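# Place the orange cup upright in the black bowl

## Task

Get the orange cup standing inside the black bowl, upright with its open end facing up.

## Robot and tools

Robot: two arms, left_arm (on the +y side) and right_arm, each ending in a five-finger hand. right_arm has a right hand and left_arm a mirrored left hand. The bases sit near (+0.037, +0.230, 0) m for left_arm and (-0.028, -0.308, 0) m for right_arm. A camera stand is fixed behind the arms. Loose objects may occasionally get nudged by the scene itself.

Scene frame: origin at table height, midway between the nominal bases; +x points out over the table, +z up, +y toward left_arm. Arm names do not match image sides. Reported end_effector_position (m) and end_effector_quat_wxyz are in this frame and can be off by a few cm.

Hand point: a spot 0.05 m in front of the palm and 0.15 m from the wrist face along the fingers. Its +z runs along straight fingers, +y out of the palm. +x crosses the palm away from the thumb on the right hand and toward the thumb on the left. Straight fingers extend 0.06-0.07 m past the point and sit 0.06 m behind it along -y. A wrist bracket on the little-finger side can strike things.

The 28-number row (all values in [-1, 1], both arms always included): left_arm dx, dy, dz, rx, ry, rz; left hand little, ring, middle, index, thumb_bend, thumb_turn, force_limit, speed; then the same fourteen for right_arm. Pose numbers are offsets, not poses. They count from that arm's Hand target at the start of the action or move and run along that Hand target's own axes. 1.0 equals 0.6 m for dx/dy/dz and 180 degrees for rx/ry/rz, which together form one rotation vector. All zeros re-requests the current Hand target. Repeating an offset moves the arm further. Finger motors: +1 open/straight, -1 closed/curled. thumb_turn: +1 beside the palm, -1 in front of it, opposite the fingers. force_limit maps -1 to about 0 N and +1 to 10 N (15 N for the thumb motors). speed rises linearly to full at +0.48. Close at speed -0.94 or below for a gentle grip. Hand numbers are targets, not 'no change'. To keep a hand as it is, resend the last eight numbers you sent it. If none has been sent yet, use hand_measured plus hand_force_limit and hand_speed. With the thumb turned in, the hand grips objects roughly 0.035-0.065 m thick.

execute_actions(actions, cameras): actions is a list of actions. Each action is up to 15 rows at 1/30 s per step, and a short action repeats its last row. Each row is an absolute offset from the action's starting Hand target, not from the prior row. cameras takes a list of names, ["all"] or []. Images come back by default only when actions is empty.

move(target, speed, blend, blocking, cameras): target is one 28-number row or a list of up to 15 rows. Every row is an offset from the same starting Hand targets, and all paths share 10 s at most. speed is in m/s, from 0.002 to 4.3, default 0.25. Turns are capped at twice that in rad/s. speed is one number or one per target. blend in m rounds corners at intermediate targets; the default 0 stops at each. Paths do not avoid obstacles or the other arm. Faster moves overshoot and hit harder, and aiming far past a contact presses harder. Do not route a path close to an arm's own base. The move: line reports the ending (done, off_target, moving, held, fault) and limits. limits=paced means a pose was clipped; limits=held means steps were withheld. blocking=false returns after about 0.5 s while the move continues.

wait(seconds 0-10, cameras): holds commands and lets time pass. stop(cameras): brakes a running move. zoom_image(camera, region [x0,y0,x1,y1] in pixels, up to 504x504): enlarges the newest image of cam_high, cam_left_wrist or cam_right_wrist (each 672x504). show_instructions(): shows reference pages. finished_scene(scene): ends the scene for good. Call it only when the cup is stable in the bowl without the robot.

Results: Hand target is the last commanded pose after clipping, and the next offsets start from it. Arms commonly rest 1-5 cm short of it, mostly low, without any contact. Send the remaining gap as an offset. Orientation is clipped each step to within 40 degrees of the measured orientation. hand_measured, hand_stopped_by (moving, target, force, stalled, fault) and hand_load_n list six values in motor order. A dropped grip shows up as hand_load_n falling near 0. Joint torques include gravity and wrap at ±28 N m for joints 3 and 4.

Avoid: dropping the cup or releasing it while it moves, knocking anything off the table, fast impacts or heavy presses against the table, bowl or other fixed things, and any contact or squeeze between the two hands or arms, which can fail the scene. Also avoid overloading fingers with yanks, twists or quick swings of a load. Holding loads or straining toward unreachable poses heats motors. After a MOTOR HOT line, ease off, because at 100 °C that arm goes limp for 30-60 s.

Each tool is called by a JSON object that holds its "method" and its "body", one argument or row to a line.

Reference images:

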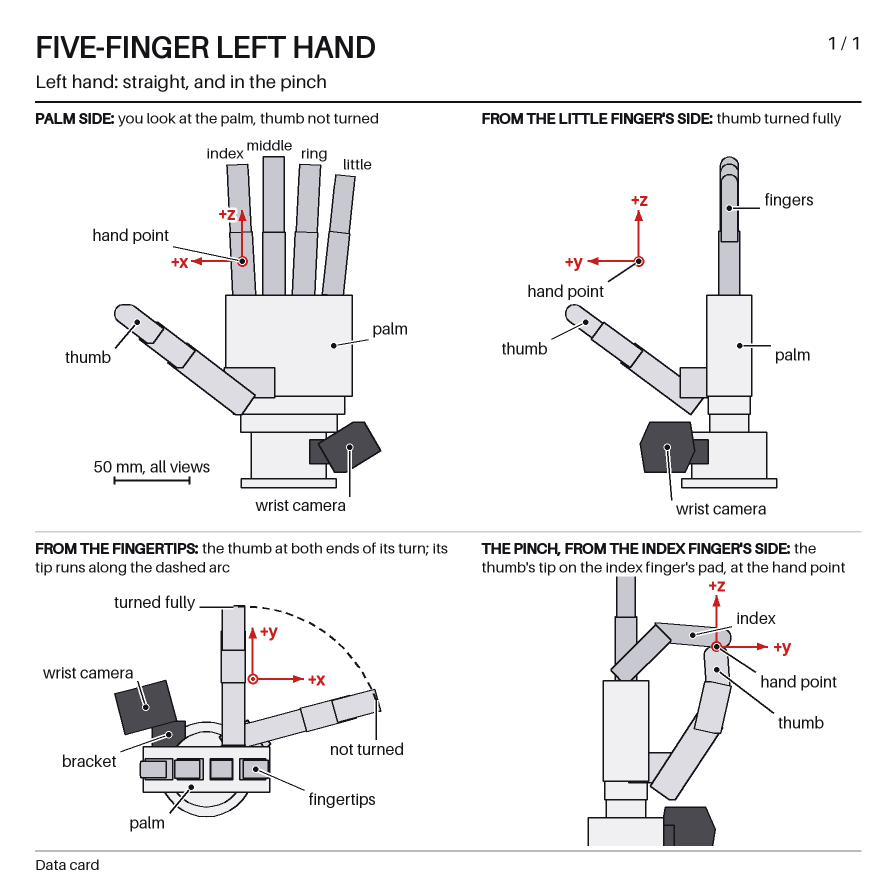

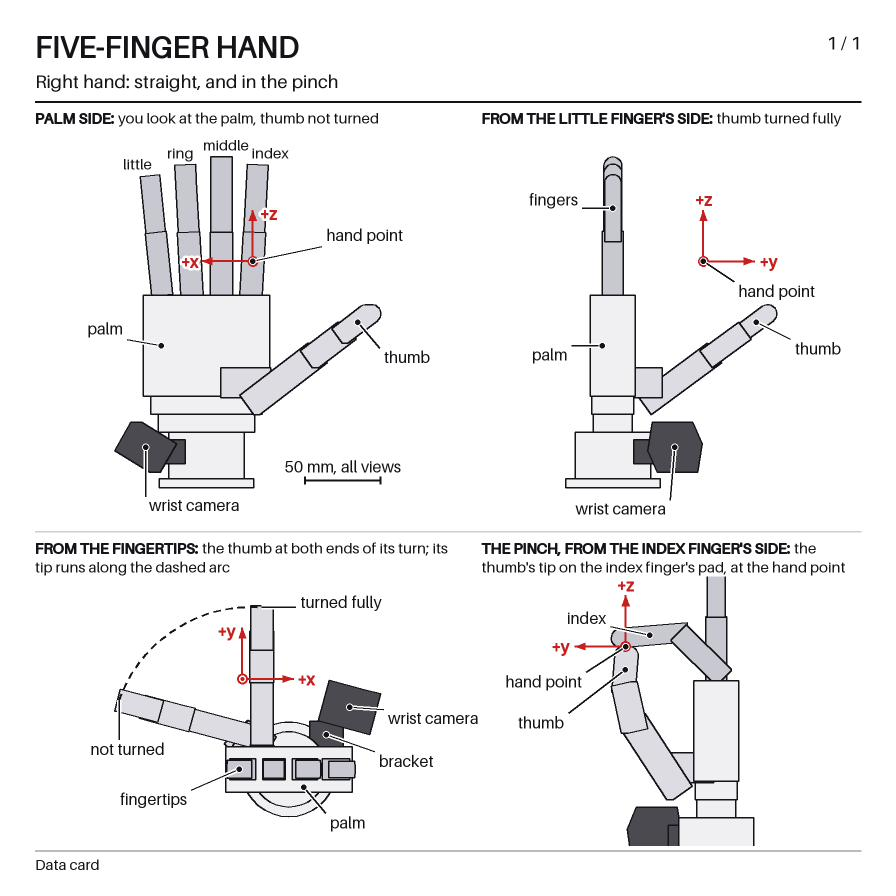

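## Session

{"method": "execute_actions", "body": {
  "actions": []
}}

Scene clock: 0.00 s.
left_arm: end_effector_position=(+0.3654, +0.0989, +0.2030) hand_measured=(+1.000, +1.000, +1.000, +1.000, +1.000, +1.000) hand_load_n=(+0.0, +0.0, +0.0, +0.0, -0.5, +0.0) hand_stopped_by=(target, target, target, target, target, target) hand_force_limit=0.00 hand_speed=-0.80 end_effector_quat_wxyz=(+0.012, +0.799, -0.601, -0.002) | right_arm: end_effector_position=(+0.1749, -0.0351, +0.2390) hand_measured=(+1.000, +1.000, +1.000, +1.000, +1.000, +1.000) hand_load_n=(+0.0, +0.0, +0.0, +0.0, +0.0, +0.0) hand_stopped_by=(target, target, target, target, target, target) hand_force_limit=0.00 hand_speed=-0.80 end_effector_quat_wxyz=(-0.026, -0.590, +0.800, -0.104)
Joint positions: left_arm=[-0.249 1.367 1.247 -1.465 0.019 -0.491] | right_arm=[0.877 1.284 1.291 -1.674 0.193 1.155]
Joint velocities: within noise
Joint torques (N m): no reading
Heat: left arm: hottest waist 40 °C; right arm: hottest wrist roll 38 °C.
Hand target: left_arm +0.3726, +0.0974, +0.2112; +0.006, +0.799, -0.601, +0.009 | right_arm +0.1788, -0.0307, +0.2472; -0.015, -0.590, +0.801, -0.102

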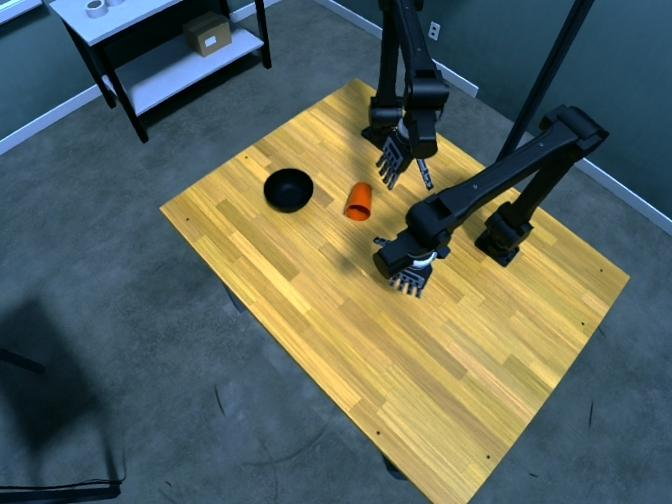

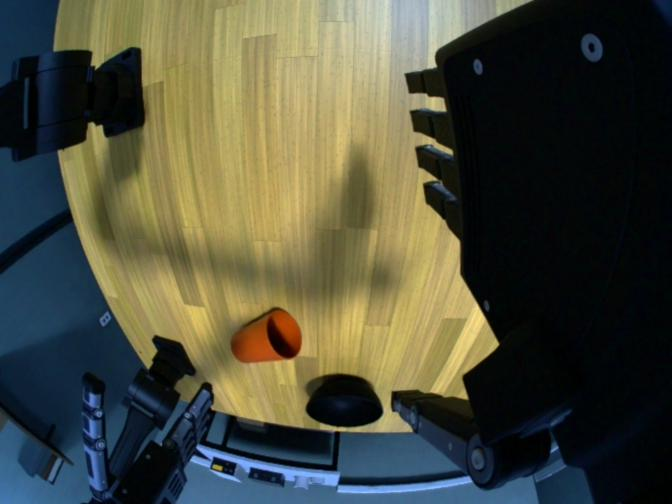

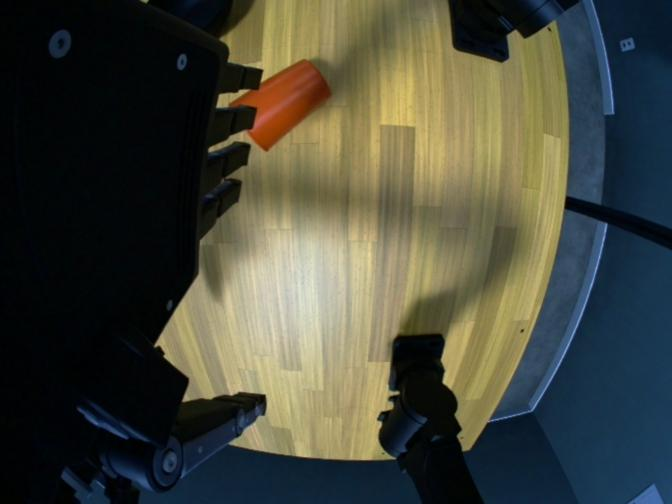

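{"method": "zoom_image", "body": {
  "camera": "cam_high",
  "region": [250, 150, 400, 262]
}}

{"method": "zoom_image", "body": {
  "camera": "cam_left_wrist",
  "region": [180, 270, 420, 450]
}}

Scaled by 3.360 from the camera's 672x504 image, which has a finer 960x720 frame.

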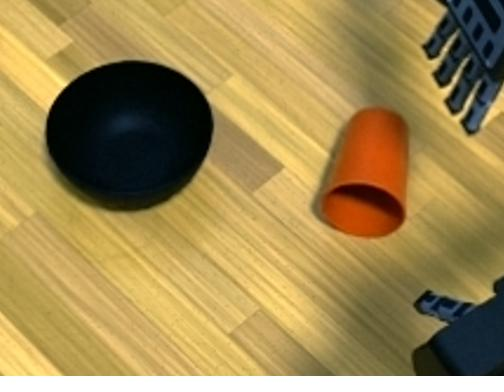

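Scaled by 2.100 from the camera's 672x504 image, which has a finer 960x720 frame.

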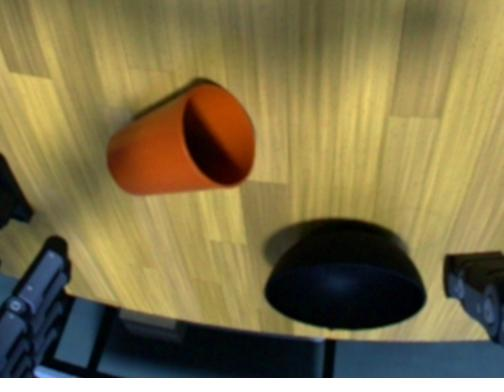

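{"method": "move", "body": {
  "target": [
    [-0.192,-0.0556,0,0,0,0,1,1,1,1,1,1,0,-0.8,0.1315,-0.2117,0.0798,0.011,-0.26,-0.452,1,1,1,1,1,-1,0,0],
    [-0.192,-0.0556,0,0,0,0,1,1,1,1,1,1,0,-0.8,0.1437,-0.2668,0.216,0.018,-0.433,-0.754,1,1,1,1,1,-1,0,0]
  ],
  "speed": 0.3,
  "blend": 0.05,
  "cameras": ["all"]
}}

Scene clock: 173.13 s.
left_arm: end_effector_position=(+0.3720, +0.2148, +0.2043) hand_measured=(+1.000, +1.000, +1.000, +1.000, +1.000, +1.000) hand_load_n=(+0.0, +0.0, +0.0, +0.0, +0.0, +0.0) hand_stopped_by=(target, target, target, target, target, target) hand_force_limit=0.00 hand_speed=-0.80 end_effector_quat_wxyz=(+0.010, +0.800, -0.600, +0.003) | right_arm: end_effector_position=(+0.3182, -0.1786, +0.1591) hand_measured=(+1.000, +1.000, +1.000, +1.000, +1.000, -1.000) hand_load_n=(+0.0, +0.0, +0.0, +0.0, +0.0, +0.0) hand_stopped_by=(target, target, target, target, target, target) hand_force_limit=0.00 hand_speed=0.00 end_effector_quat_wxyz=(-0.275, +0.900, +0.310, -0.136)
Joint positions: left_arm=[0.053 1.359 1.243 -1.465 0.019 -0.191] | right_arm=[0.283 1.571 1.332 -1.684 -0.526 -2.078]
Joint torques (N m): left_arm=[0.09 -13.04 9.48 0.29 0.15 0.05] | right_arm=[0.85 -12.1 6.35 -0.64 -0.32 -0.07]
Heat: left arm: hottest elbow 41 °C; right arm: hottest elbow 41 °C.
Hand target: left_arm +0.3728, +0.2172, +0.2086; +0.006, +0.799, -0.602, +0.009 | right_arm +0.3169, -0.1809, +0.1560; -0.313, +0.850, +0.333, -0.263
Off the commanded pose: left_arm 0.005 m, 1 deg | right_arm 0.004 m, 16 deg.
joint sent to its limit (right arm) — joint 4 (wrist pitch), lower limit. The joint targets are off in orientation, not in position.
move: off_target (right_arm)
camera_calibration:
cam_left_wrist: T_world_to_cam=[[0.999501, -0.0181141, -0.0258659, -0.355514], [-0.00220415, -0.857135, 0.515087, 0.08095], [-0.031501, -0.514773, -0.856747, 0.413511], [0, 0, 0, 1]] pos_world=[0.368541, 0.27581, 0.303383]
cam_right_wrist: T_world_to_cam=[[0.699823, -0.445877, -0.55807, -0.220947], [-0.268993, -0.888251, 0.37236, -0.139002], [-0.661733, -0.110469, -0.741556, 0.421192], [0, 0, 0, 1]] pos_world=[0.39595, -0.175455, 0.240793]

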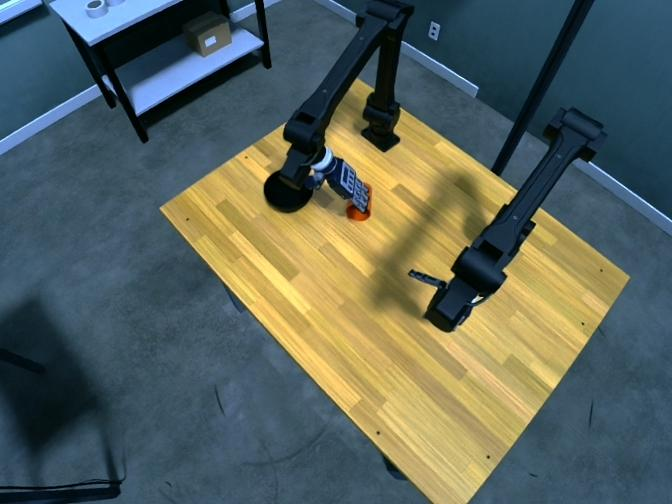

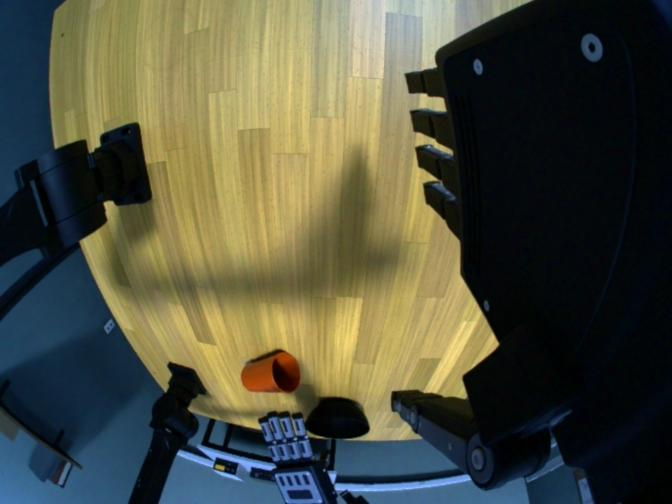

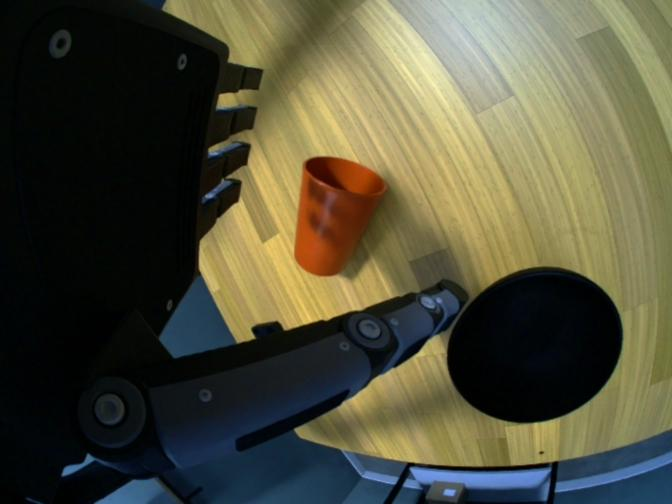

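{"method": "zoom_image", "body": {
  "camera": "cam_right_wrist",
  "region": [270, 130, 420, 290]
}}

Scaled by 3.150 from the camera's 672x504 image, which has a finer 960x720 frame.

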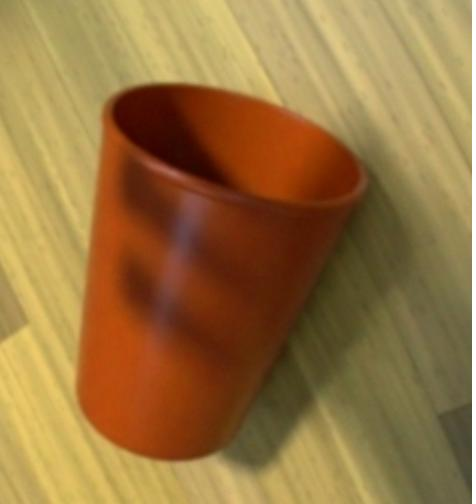

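{"method": "zoom_image", "body": {
  "camera": "cam_high",
  "region": [260, 120, 410, 232]
}}

Scaled by 3.360 from the camera's 672x504 image, which has a finer 960x720 frame.

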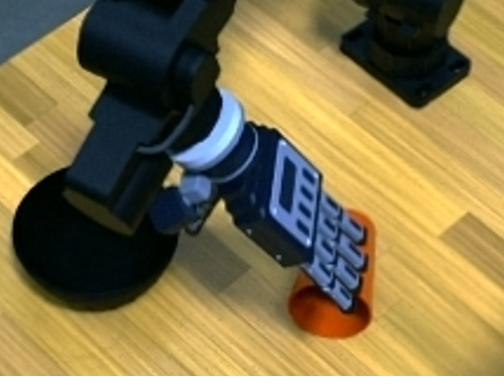

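{"method": "zoom_image", "body": {
  "camera": "cam_right_wrist",
  "region": [160, 40, 480, 340]
}}

Scaled by 1.575 from the camera's 672x504 image, which has a finer 960x720 frame.

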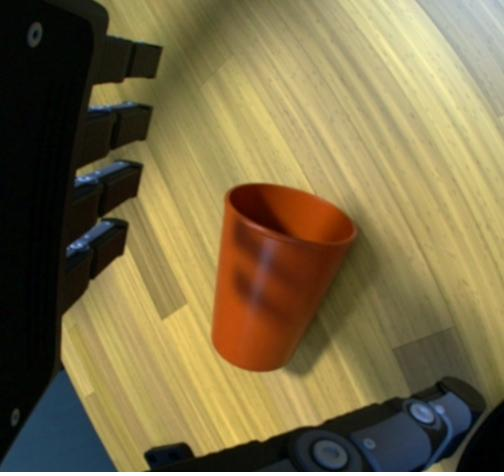

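{"method": "zoom_image", "body": {
  "camera": "cam_high",
  "region": [330, 160, 390, 225]
}}

Scaled by 7.754 from the camera's 672x504 image, which has a finer 960x720 frame.

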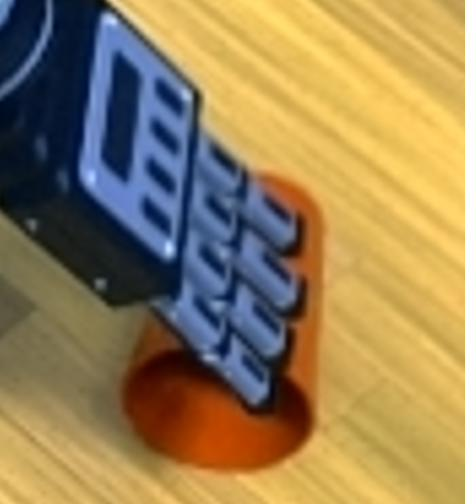

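{"method": "move", "body": {
  "target": [0,0,0,0,0,0,1,1,1,1,1,1,0,-0.8,-0.0183,0.043,0.0513,-0.0522,0,0.019,1,1,1,1,1,-1,0,0],
  "speed": 0.15,
  "cameras": ["cam_high","cam_right_wrist"]
}}

Scene clock: 229.50 s.
left_arm: end_effector_position=(+0.3720, +0.2148, +0.2043) hand_measured=(+1.000, +1.000, +1.000, +1.000, +1.000, +1.000) hand_load_n=(+0.0, +0.0, +0.0, +0.0, +0.0, +0.0) hand_stopped_by=(target, target, target, target, target, target) hand_force_limit=0.00 hand_speed=-0.80 end_effector_quat_wxyz=(+0.010, +0.800, -0.600, +0.003) | right_arm: end_effector_position=(+0.3067, -0.1951, +0.1237) hand_measured=(+1.000, +1.000, +1.000, +1.000, +1.000, -1.000) hand_load_n=(+0.0, +0.0, +0.0, +0.0, +0.0, +0.0) hand_stopped_by=(target, target, target, target, target, target) hand_force_limit=0.00 hand_speed=0.00 end_effector_quat_wxyz=(-0.226, +0.898, +0.321, -0.197)
Joint positions: left_arm=[0.053 1.359 1.243 -1.465 0.019 -0.191] | right_arm=[0.308 1.637 1.293 -1.684 -0.418 -2.079]
Joint torques (N m): left_arm=[0.26 -12.86 9.48 0.32 0.16 0.06] | right_arm=[2.14 -12.57 5.44 -0.83 -0.22 0.05]
Heat: left arm: hottest elbow 41 °C; right arm: hottest elbow 41 °C.
Hand target: left_arm +0.3728, +0.2172, +0.2086; +0.006, +0.799, -0.602, +0.009 | right_arm +0.3000, -0.1930, +0.1200; -0.234, +0.882, +0.327, -0.244
Off the commanded pose: left_arm 0.005 m, 1 deg | right_arm 0.008 m, 6 deg.
joint sent to its limit (right arm) — joint 4 (wrist pitch), lower limit. The joint targets are off in orientation, not in position.
move: off_target (right_arm)
camera_calibration:
cam_right_wrist: T_world_to_cam=[[0.688938, -0.46724, -0.554121, -0.241355], [-0.176986, -0.849796, 0.49651, -0.179684], [-0.70288, -0.243994, -0.668152, 0.363131], [0, 0, 0, 1]] pos_world=[0.389715, -0.176864, 0.198102]
Images, in order (width x height): cam_high 672x504, cam_right_wrist 672x504.

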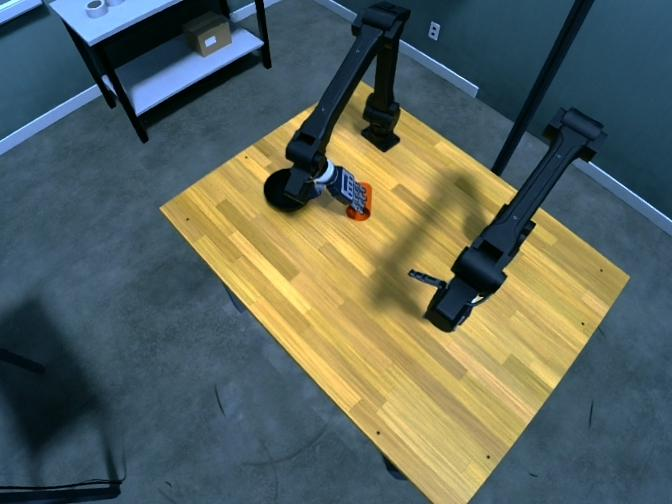

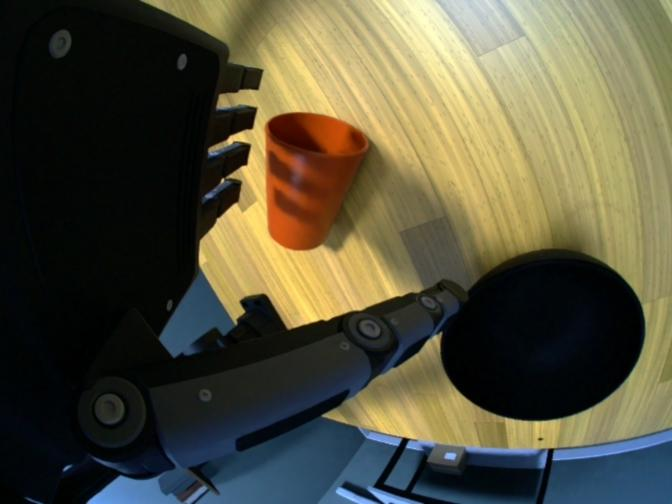

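{"method": "zoom_image", "body": {
  "camera": "cam_right_wrist",
  "region": [200, 90, 480, 340]
}}

Scaled by 1.800 from the camera's 672x504 image, which has a finer 960x720 frame.

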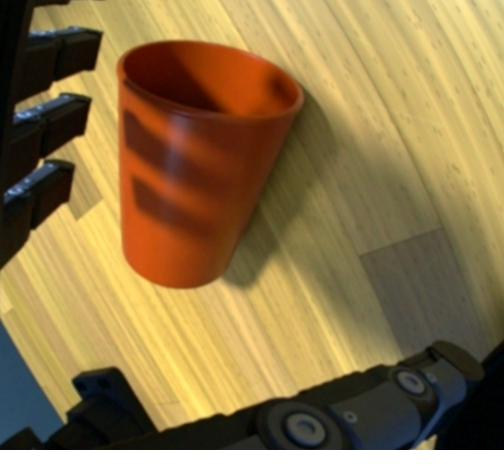

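{"method": "move", "body": {
  "target": [0,0,0,0,0,0,1,1,1,1,1,1,0,-0.8,-0.029,0.01,0.0715,0,0,0,1,1,1,1,1,-1,0,0],
  "speed": 0.1,
  "cameras": ["cam_high","cam_right_wrist"]
}}

{"method": "zoom_image", "body": {
  "camera": "cam_right_wrist",
  "region": [200, 50, 480, 300]
}}

{"method": "zoom_image", "body": {
  "camera": "cam_high",
  "region": [310, 150, 400, 225]
}}

Scene clock: 243.43 s.
left_arm: end_effector_position=(+0.3720, +0.2148, +0.2043) hand_measured=(+1.000, +1.000, +1.000, +1.000, +1.000, +1.000) hand_load_n=(+0.0, +0.0, +0.0, +0.0, +0.0, +0.0) hand_stopped_by=(target, target, target, target, target, target) hand_force_limit=0.00 hand_speed=-0.80 end_effector_quat_wxyz=(+0.010, +0.800, -0.600, +0.003) | right_arm: end_effector_position=(+0.2674, -0.2028, +0.0952) hand_measured=(+1.000, +1.000, +1.000, +1.000, +1.000, -1.000) hand_load_n=(+0.0, +0.0, +0.0, -0.5, +0.0, +0.0) hand_stopped_by=(target, target, target, target, target, target) hand_force_limit=0.00 hand_speed=0.00 end_effector_quat_wxyz=(-0.230, +0.890, +0.313, -0.241)
Joint positions: left_arm=[0.053 1.359 1.243 -1.465 0.019 -0.191] | right_arm=[0.316 1.637 1.177 -1.66 -0.422 -2.081]
Joint torques (N m): left_arm=[0.09 -13.22 9.55 0.29 0.17 0.05] | right_arm=[2.14 -12.16 4.92 0.02 -0.41 -0.08]
Heat: left arm: hottest elbow 41 °C; right arm: hottest elbow 41 °C.
Hand target: left_arm +0.3728, +0.2172, +0.2086; +0.006, +0.799, -0.602, +0.009 | right_arm +0.2662, -0.1982, +0.0882; -0.234, +0.882, +0.327, -0.244
Off the commanded pose: left_arm 0.005 m, 1 deg | right_arm 0.008 m, 2 deg.
joint sent to its limit (right arm) — joint 6 (wrist roll), lower limit. The joint targets still meet the commanded pose.
move: done
camera_calibration:
cam_right_wrist: T_world_to_cam=[[0.641363, -0.474231, -0.603124, -0.217663], [-0.124711, -0.840081, 0.527931, -0.193981], [-0.757034, -0.263379, -0.597938, 0.318392], [0, 0, 0, 1]] pos_world=[0.356444, -0.182324, 0.161509]
Images, in order (width x height): cam_high 672x504, cam_right_wrist 672x504.

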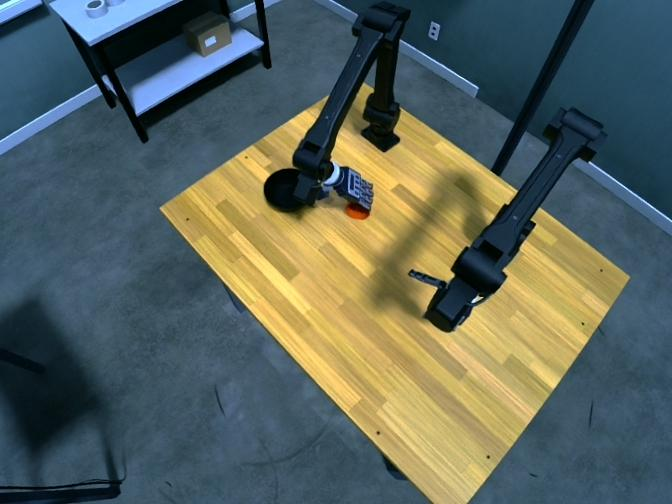

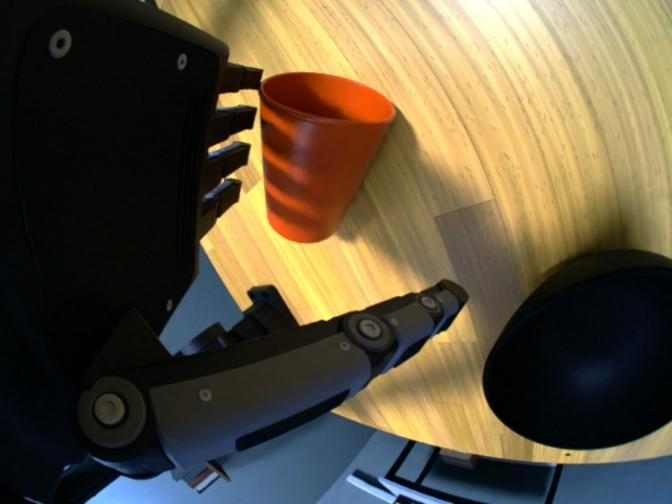

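Scaled by 1.800 from the camera's 672x504 image, which has a finer 960x720 frame.

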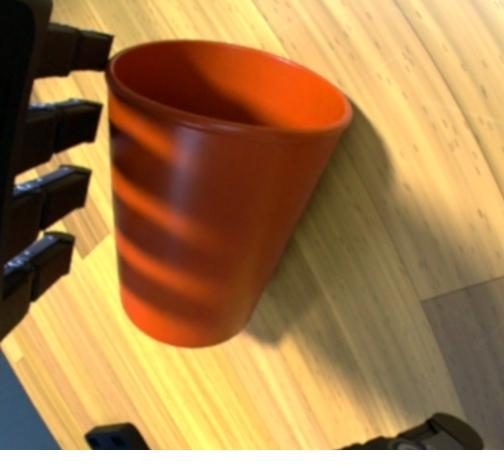

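Scaled by 5.600 from the camera's 672x504 image, which has a finer 960x720 frame.

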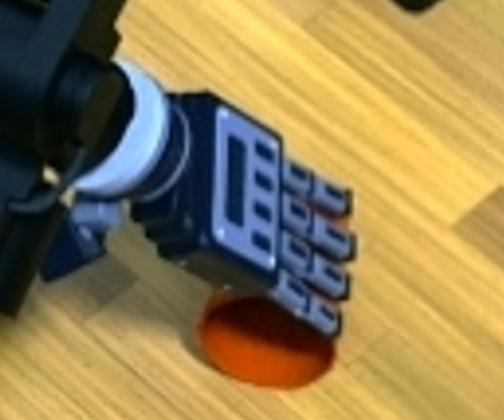

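{"method": "move", "body": {
  "target": [0,0,0,0,0,0,1,1,1,1,1,1,0,-0.8,0.0067,-0.0092,0.1025,0,0,0,1,1,1,1,1,-1,0,0],
  "speed": 0.07,
  "cameras": ["cam_high","cam_right_wrist"]
}}

{"method": "zoom_image", "body": {
  "camera": "cam_right_wrist",
  "region": [180, 0, 500, 300]
}}

{"method": "zoom_image", "body": {
  "camera": "cam_high",
  "region": [310, 150, 400, 225]
}}

Scene clock: 253.77 s.
left_arm: end_effector_position=(+0.3720, +0.2148, +0.2043) hand_measured=(+1.000, +1.000, +1.000, +1.000, +1.000, +1.000) hand_load_n=(+0.0, +0.0, +0.0, +0.0, +0.0, +0.0) hand_stopped_by=(target, target, target, target, target, target) hand_force_limit=0.00 hand_speed=-0.80 end_effector_quat_wxyz=(+0.010, +0.800, -0.600, +0.003) | right_arm: end_effector_position=(+0.2342, -0.1794, +0.0474) hand_measured=(+1.000, +1.000, +1.000, +1.000, +1.000, -1.000) hand_load_n=(+0.0, +0.0, +0.0, +0.0, +0.0, +0.0) hand_stopped_by=(target, target, target, target, target, target) hand_force_limit=0.00 hand_speed=0.00 end_effector_quat_wxyz=(-0.236, +0.882, +0.330, -0.239)
Joint positions: left_arm=[0.053 1.359 1.243 -1.465 0.019 -0.191] | right_arm=[0.395 1.637 1.037 -1.495 -0.465 -2.049]
Joint torques (N m): left_arm=[0.03 -13.04 9.5 0.23 0.15 0.04] | right_arm=[2.14 -11.81 4.48 0.01 -0.47 0.25]
Heat: left arm: hottest elbow 41 °C; right arm: hottest elbow 40 °C.
Hand target: left_arm +0.3728, +0.2172, +0.2086; +0.006, +0.799, -0.602, +0.009 | right_arm +0.2302, -0.1761, +0.0429; -0.234, +0.882, +0.327, -0.244
Off the commanded pose: left_arm 0.005 m, 1 deg | right_arm 0.007 m, 1 deg.
move: done
camera_calibration:
cam_right_wrist: T_world_to_cam=[[0.658337, -0.43825, -0.611988, -0.211285], [-0.0997141, -0.856642, 0.506183, -0.161073], [-0.746089, -0.272215, -0.607659, 0.267178], [0, 0, 0, 1]] pos_world=[0.322375, -0.157848, 0.114582]
Images, in order (width x height): cam_high 672x504, cam_right_wrist 672x504.

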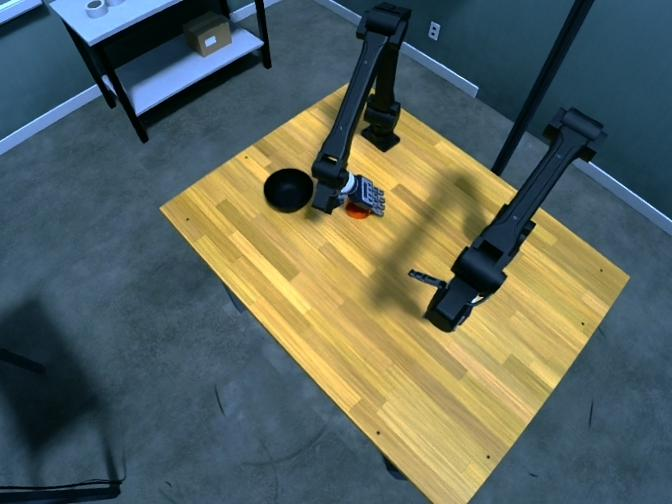

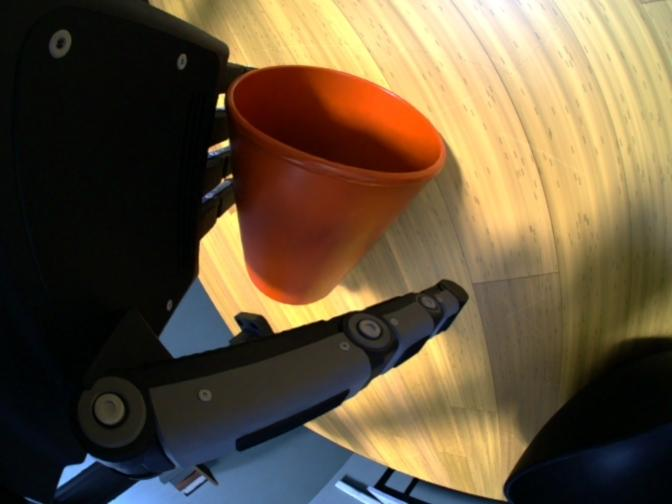

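Scaled by 1.575 from the camera's 672x504 image, which has a finer 960x720 frame.

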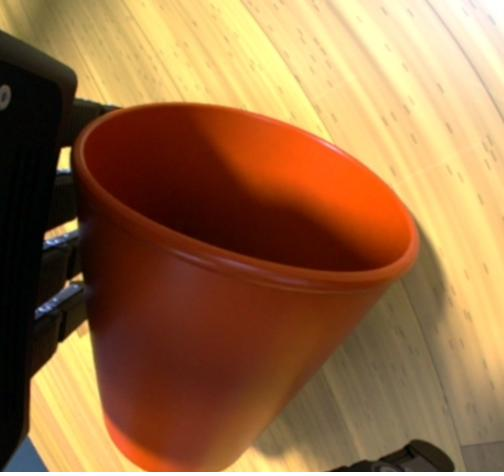

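Scaled by 5.600 from the camera's 672x504 image, which has a finer 960x720 frame.

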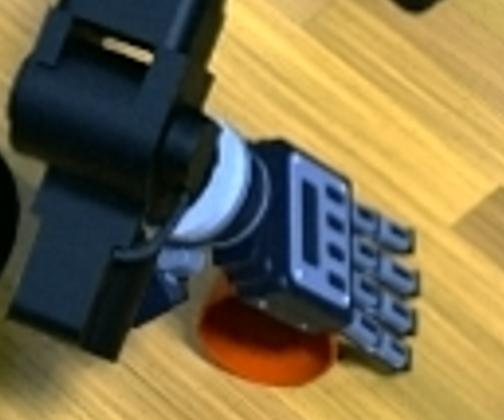

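{"method": "move", "body": {
  "target": [0,0,0,0,0,0,1,1,1,1,1,1,0,-0.8,-0.0028,-0.0057,-0.0077,0,0,0,1,1,0.6,0.6,0.75,-1,-0.4,-0.8],
  "speed": 0.05,
  "cameras": ["cam_right_wrist"]
}}

Scene clock: 268.20 s.
left_arm: end_effector_position=(+0.3720, +0.2148, +0.2043) hand_measured=(+1.000, +1.000, +1.000, +1.000, +1.000, +1.000) hand_load_n=(+0.0, +0.0, +0.0, +0.0, +0.0, +0.0) hand_stopped_by=(target, target, target, target, target, target) hand_force_limit=0.00 hand_speed=-0.80 end_effector_quat_wxyz=(+0.010, +0.800, -0.600, +0.003) | right_arm: end_effector_position=(+0.2341, -0.1794, +0.0475) hand_measured=(+1.000, +1.000, +0.600, +0.600, +0.750, -1.000) hand_load_n=(+0.0, +0.0, +0.0, +0.0, +0.0, +0.0) hand_stopped_by=(target, target, target, target, target, target) hand_force_limit=-0.40 hand_speed=-0.80 end_effector_quat_wxyz=(-0.236, +0.882, +0.330, -0.239)
Joint positions: left_arm=[0.053 1.359 1.243 -1.465 0.019 -0.191] | right_arm=[0.395 1.637 1.037 -1.495 -0.465 -2.047]
Joint torques (N m): left_arm=[0.03 -12.92 9.43 0.32 0.17 0.05] | right_arm=[2.08 -12.57 5.01 -0.58 -0.44 0.24]
Heat: left arm: hottest elbow 41 °C; right arm: hottest elbow 39 °C.
Hand target: left_arm +0.3728, +0.2172, +0.2086; +0.006, +0.799, -0.602, +0.009 | right_arm +0.2302, -0.1762, +0.0488; -0.234, +0.882, +0.328, -0.244
Off the commanded pose: left_arm 0.005 m, 1 deg | right_arm 0.005 m, 1 deg.
move: done
camera_calibration:
cam_right_wrist: T_world_to_cam=[[0.657586, -0.439201, -0.612113, -0.211176], [-0.100445, -0.856348, 0.506537, -0.160831], [-0.746653, -0.271608, -0.607238, 0.267408], [0, 0, 0, 1]] pos_world=[0.322373, -0.157846, 0.114583]
Images, in order (width x height): cam_right_wrist 672x504.

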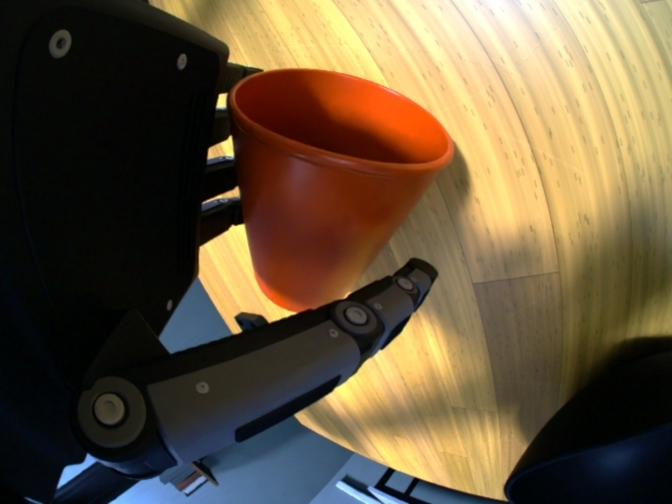

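{"method": "move", "body": {
  "target": [0,0,0,0,0,0,1,1,1,1,1,1,0,-0.8,0,0,0,0,0,0,1,1,0.0,0.0,0.1,-1,-0.4,-0.94],
  "speed": 0.05,
  "cameras": ["cam_right_wrist"]
}}

Scene clock: 271.57 s.
left_arm: end_effector_position=(+0.3720, +0.2148, +0.2043) hand_measured=(+1.000, +1.000, +1.000, +1.000, +1.000, +1.000) hand_load_n=(+0.0, +0.0, +0.0, +0.0, +0.0, +0.0) hand_stopped_by=(target, target, target, target, target, target) hand_force_limit=0.00 hand_speed=-0.80 end_effector_quat_wxyz=(+0.010, +0.800, -0.600, +0.003) | right_arm: end_effector_position=(+0.2341, -0.1794, +0.0475) hand_measured=(+1.000, +1.000, +0.386, +0.392, +0.646, -1.000) hand_load_n=(+0.0, +0.0, +3.5, +2.0, +7.5, +0.5) hand_stopped_by=(target, target, force, force, force, target) hand_force_limit=-0.40 hand_speed=-0.94 end_effector_quat_wxyz=(-0.236, +0.882, +0.330, -0.239)
Joint positions: left_arm=[0.053 1.359 1.243 -1.465 0.019 -0.191] | right_arm=[0.395 1.637 1.037 -1.495 -0.465 -2.047]
Joint torques (N m): left_arm=[0.09 -13.33 9.44 0.27 0.17 0.06] | right_arm=[2.08 -12.57 5 -0.59 -0.44 0.25]
Heat: left arm: hottest elbow 41 °C; right arm: hottest elbow 39 °C.
Hand target: left_arm +0.3728, +0.2172, +0.2086; +0.006, +0.799, -0.602, +0.009 | right_arm +0.2302, -0.1762, +0.0488; -0.234, +0.882, +0.328, -0.244
Off the commanded pose: left_arm 0.005 m, 1 deg | right_arm 0.005 m, 1 deg.
move: done
camera_calibration:
cam_right_wrist: T_world_to_cam=[[0.657586, -0.439201, -0.612113, -0.211176], [-0.100445, -0.856348, 0.506537, -0.160831], [-0.746653, -0.271608, -0.607238, 0.267408], [0, 0, 0, 1]] pos_world=[0.322373, -0.157846, 0.114583]
Images, in order (width x height): cam_right_wrist 672x504.

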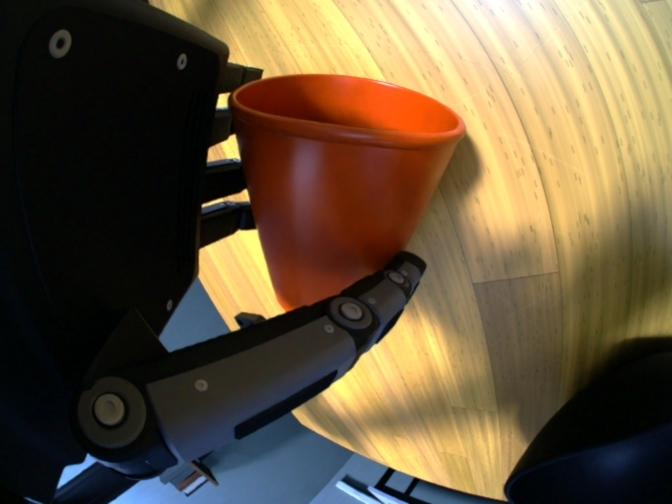

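{"method": "move", "body": {
  "target": [0,0,0,0,0,0,1,1,1,1,1,1,0,-0.8,-0.0277,-0.0572,-0.077,0,0,0,1,1,0.0,0.0,0.1,-1,-0.4,-0.94],
  "speed": 0.08,
  "cameras": ["cam_high","cam_right_wrist"]
}}

Scene clock: 275.23 s.
left_arm: end_effector_position=(+0.3720, +0.2148, +0.2043) hand_measured=(+1.000, +1.000, +1.000, +1.000, +1.000, +1.000) hand_load_n=(+0.0, +0.0, +0.0, +0.0, +0.0, +0.0) hand_stopped_by=(target, target, target, target, target, target) hand_force_limit=0.00 hand_speed=-0.80 end_effector_quat_wxyz=(+0.010, +0.800, -0.600, +0.003) | right_arm: end_effector_position=(+0.2197, -0.1849, +0.0934) hand_measured=(+1.000, +1.000, +0.386, +0.392, +0.646, -1.000) hand_load_n=(+0.0, +0.0, +4.0, +2.0, +8.0, +0.0) hand_stopped_by=(target, target, force, force, force, target) hand_force_limit=-0.40 hand_speed=-0.94 end_effector_quat_wxyz=(-0.236, +0.879, +0.323, -0.259)
Joint positions: left_arm=[0.053 1.359 1.243 -1.465 0.019 -0.191] | right_arm=[0.395 1.567 1.072 -1.642 -0.465 -2.047]
Joint torques (N m): left_arm=[0.03 -12.98 9.54 0.27 0.17 0.07] | right_arm=[2.08 -13.1 8.68 -1.13 -0.45 0.25]
Heat: left arm: hottest elbow 41 °C; right arm: hottest elbow 39 °C.
Hand target: left_arm +0.3728, +0.2172, +0.2086; +0.006, +0.799, -0.602, +0.009 | right_arm +0.2303, -0.1762, +0.1088; -0.234, +0.882, +0.328, -0.244
Off the commanded pose: left_arm 0.005 m, 1 deg | right_arm 0.021 m, 2 deg.
move: off_target (right_arm)
camera_calibration:
cam_right_wrist: T_world_to_cam=[[0.633241, -0.448511, -0.630748, -0.170557], [-0.0802953, -0.848642, 0.522838, -0.194838], [-0.769778, -0.280436, -0.573409, 0.283381], [0, 0, 0, 1]] pos_world=[0.3105, -0.162374, 0.156783]
Images, in order (width x height): cam_high 672x504, cam_right_wrist 672x504.

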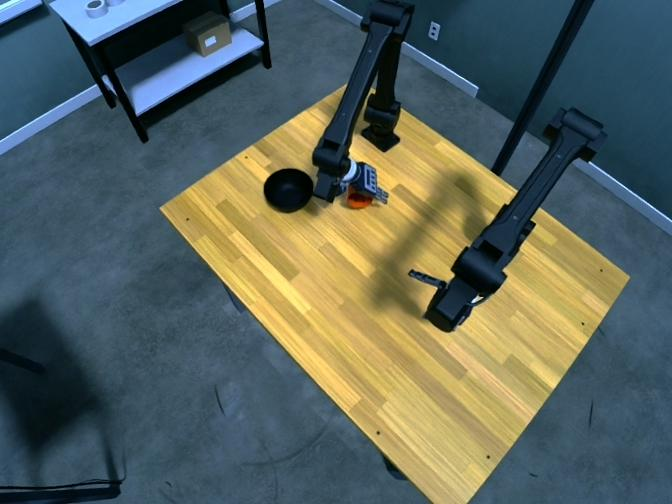

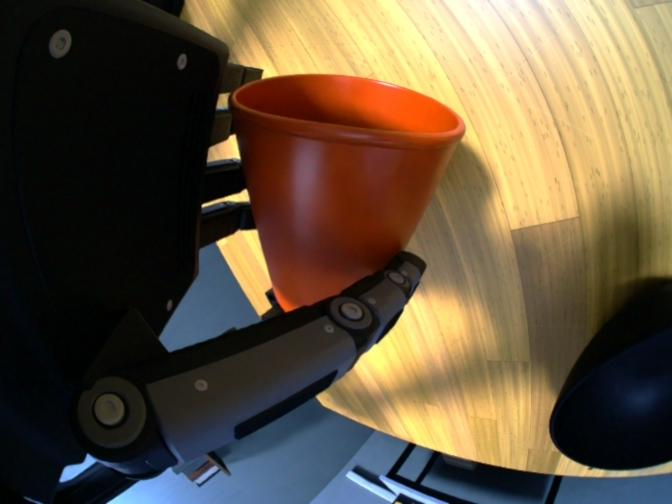

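{"method": "zoom_image", "body": {
  "camera": "cam_right_wrist",
  "region": [200, 40, 500, 340]
}}

{"method": "zoom_image", "body": {
  "camera": "cam_high",
  "region": [310, 140, 400, 225]
}}

Scaled by 1.680 from the camera's 672x504 image, which has a finer 960x720 frame.

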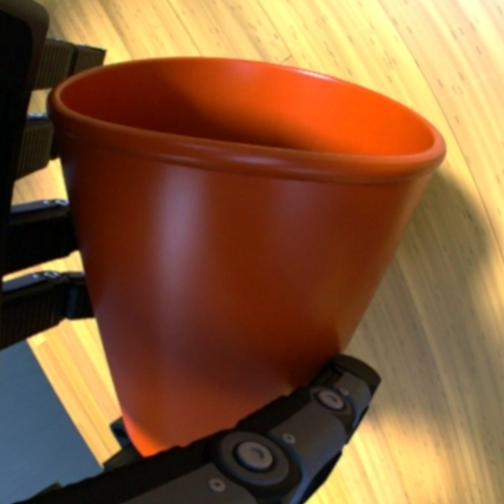

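Scaled by 5.600 from the camera's 672x504 image, which has a finer 960x720 frame.

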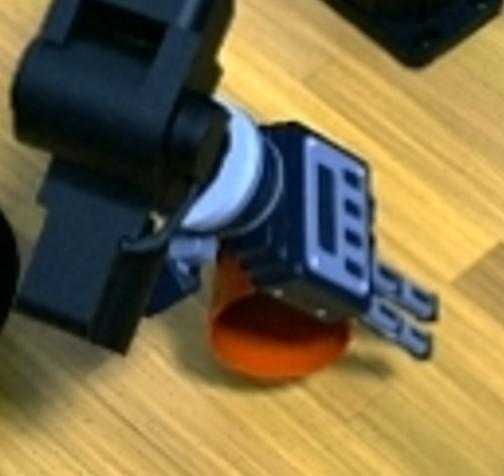

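{"method": "move", "body": {
  "target": [
    [0,0,0,0,0,0,1,1,1,1,1,1,0,-0.8,-0.036,-0.0557,-0.142,-0.1127,0.2098,0.0397,1,1,0.0,0.0,0.1,-1,-0.4,-0.94],
    [0,0,0,0,0,0,1,1,1,1,1,1,0,-0.8,-0.0367,0.0658,-0.275,-0.2254,0.4195,0.0794,1,1,0.0,0.0,0.1,-1,-0.4,-0.94],
    [0,0,0,0,0,0,1,1,1,1,1,1,0,-0.8,-0.0365,0.2003,-0.3105,-0.2818,0.5244,0.0992,1,1,0.0,0.0,0.1,-1,-0.4,-0.94]
  ],
  "speed": 0.2,
  "blend": 0.04,
  "cameras": ["all"]
}}

Scene clock: 320.97 s.
left_arm: end_effector_position=(+0.3720, +0.2148, +0.2043) hand_measured=(+1.000, +1.000, +1.000, +1.000, +1.000, +1.000) hand_load_n=(+0.0, +0.0, +0.0, +0.0, -0.5, +0.0) hand_stopped_by=(target, target, target, target, target, target) hand_force_limit=0.00 hand_speed=-0.80 end_effector_quat_wxyz=(+0.010, +0.800, -0.600, +0.003) | right_arm: end_effector_position=(+0.3778, -0.3131, +0.1895) hand_measured=(+1.000, +1.000, +0.386, +0.392, +0.646, -1.000) hand_load_n=(+0.0, +0.0, +3.5, +2.5, +7.5, +0.5) hand_stopped_by=(target, target, force, force, force, target) hand_force_limit=-0.40 hand_speed=-0.94 end_effector_quat_wxyz=(-0.010, +0.823, +0.000, +0.568)
Joint positions: left_arm=[0.053 1.359 1.243 -1.465 0.019 -0.191] | right_arm=[0.248 0.829 0.452 0.008 0.187 -1.482]
Joint torques (N m): left_arm=[-0.03 -13.1 9.51 0.27 0.17 0.05] | right_arm=[0.03 -4.01 7.36 2.88 0.13 -0.14]
Heat: left arm: hottest elbow 41 °C; right arm: hottest elbow 41 °C.
Hand target: left_arm +0.3728, +0.2172, +0.2086; +0.006, +0.799, -0.602, +0.009 | right_arm +0.3803, -0.3197, +0.1897; -0.001, +0.819, +0.001, +0.573
Off the commanded pose: left_arm 0.005 m, 1 deg | right_arm 0.007 m, 1 deg.
move: done
camera_calibration:
cam_left_wrist: T_world_to_cam=[[0.999501, -0.0181141, -0.0258659, -0.355514], [-0.00220415, -0.857135, 0.515087, 0.08095], [-0.031501, -0.514773, -0.856747, 0.413511], [0, 0, 0, 1]] pos_world=[0.368541, 0.27581, 0.303383]
cam_right_wrist: T_world_to_cam=[[0.0972881, -0.957962, 0.269896, -0.395303], [-0.799529, -0.236722, -0.552011, 0.32585], [0.592696, -0.162086, -0.788948, -0.0126552], [0, 0, 0, 1]] pos_world=[0.306486, -0.3036, 0.27658]

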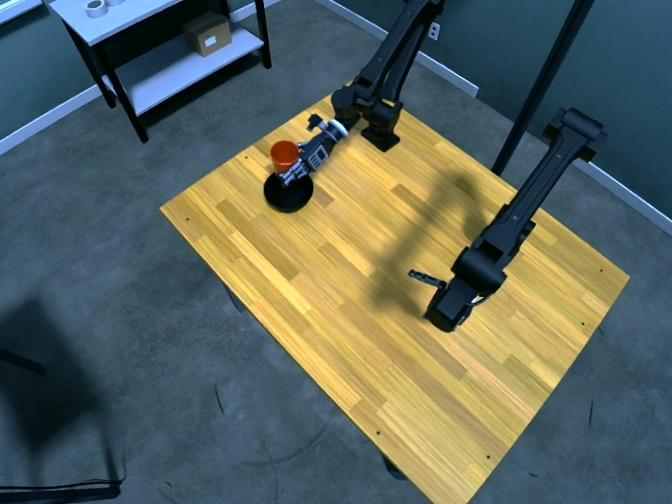

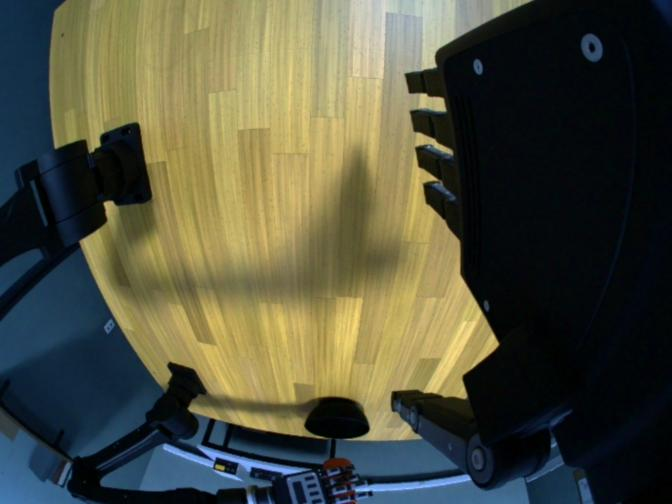

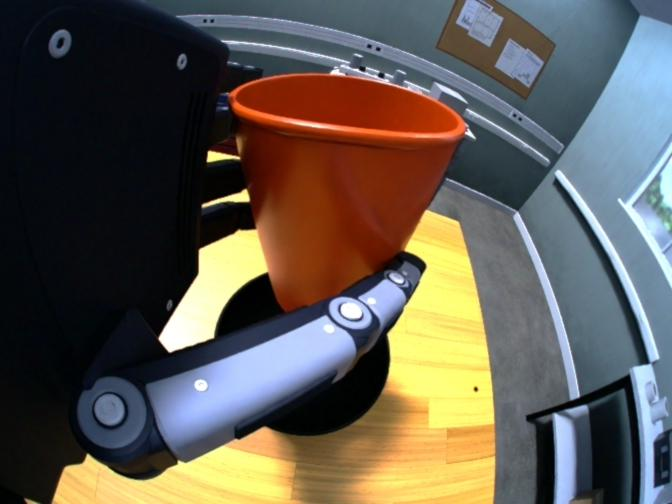

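{"method": "zoom_image", "body": {
  "camera": "cam_high",
  "region": [220, 100, 380, 220]
}}

{"method": "zoom_image", "body": {
  "camera": "cam_left_wrist",
  "region": [0, 0, 504, 504]
}}

{"method": "zoom_image", "body": {
  "camera": "cam_right_wrist",
  "region": [150, 150, 500, 500]
}}

Scaled by 3.150 from the camera's 672x504 image, which has a finer 960x720 frame.

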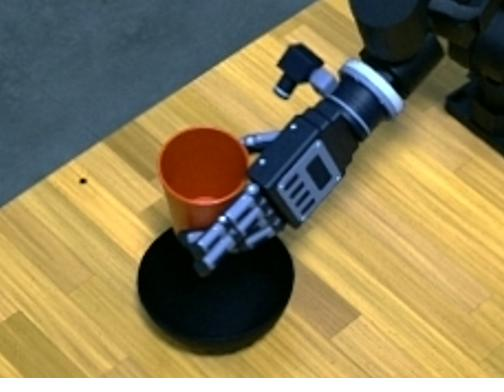

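Scaled by 1.000.

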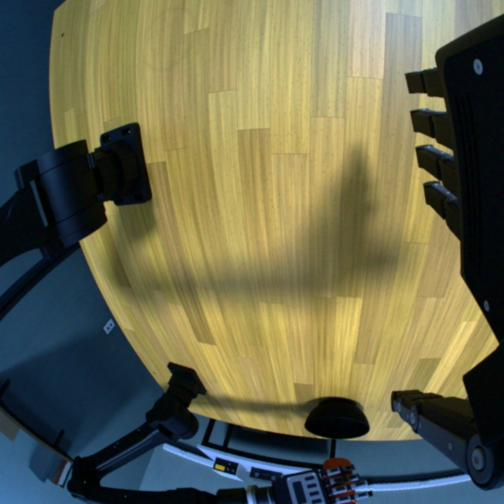

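Scaled by 1.440 from the camera's 672x504 image, which has a finer 960x720 frame.

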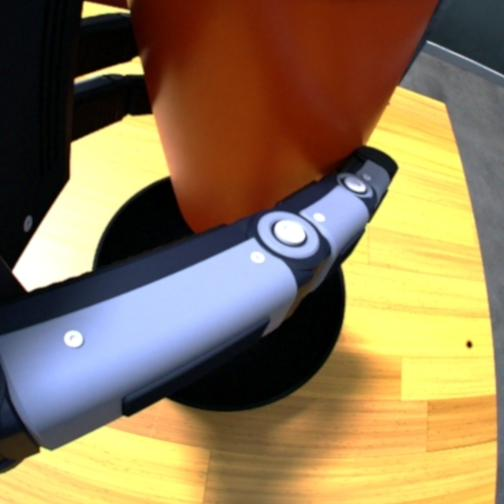

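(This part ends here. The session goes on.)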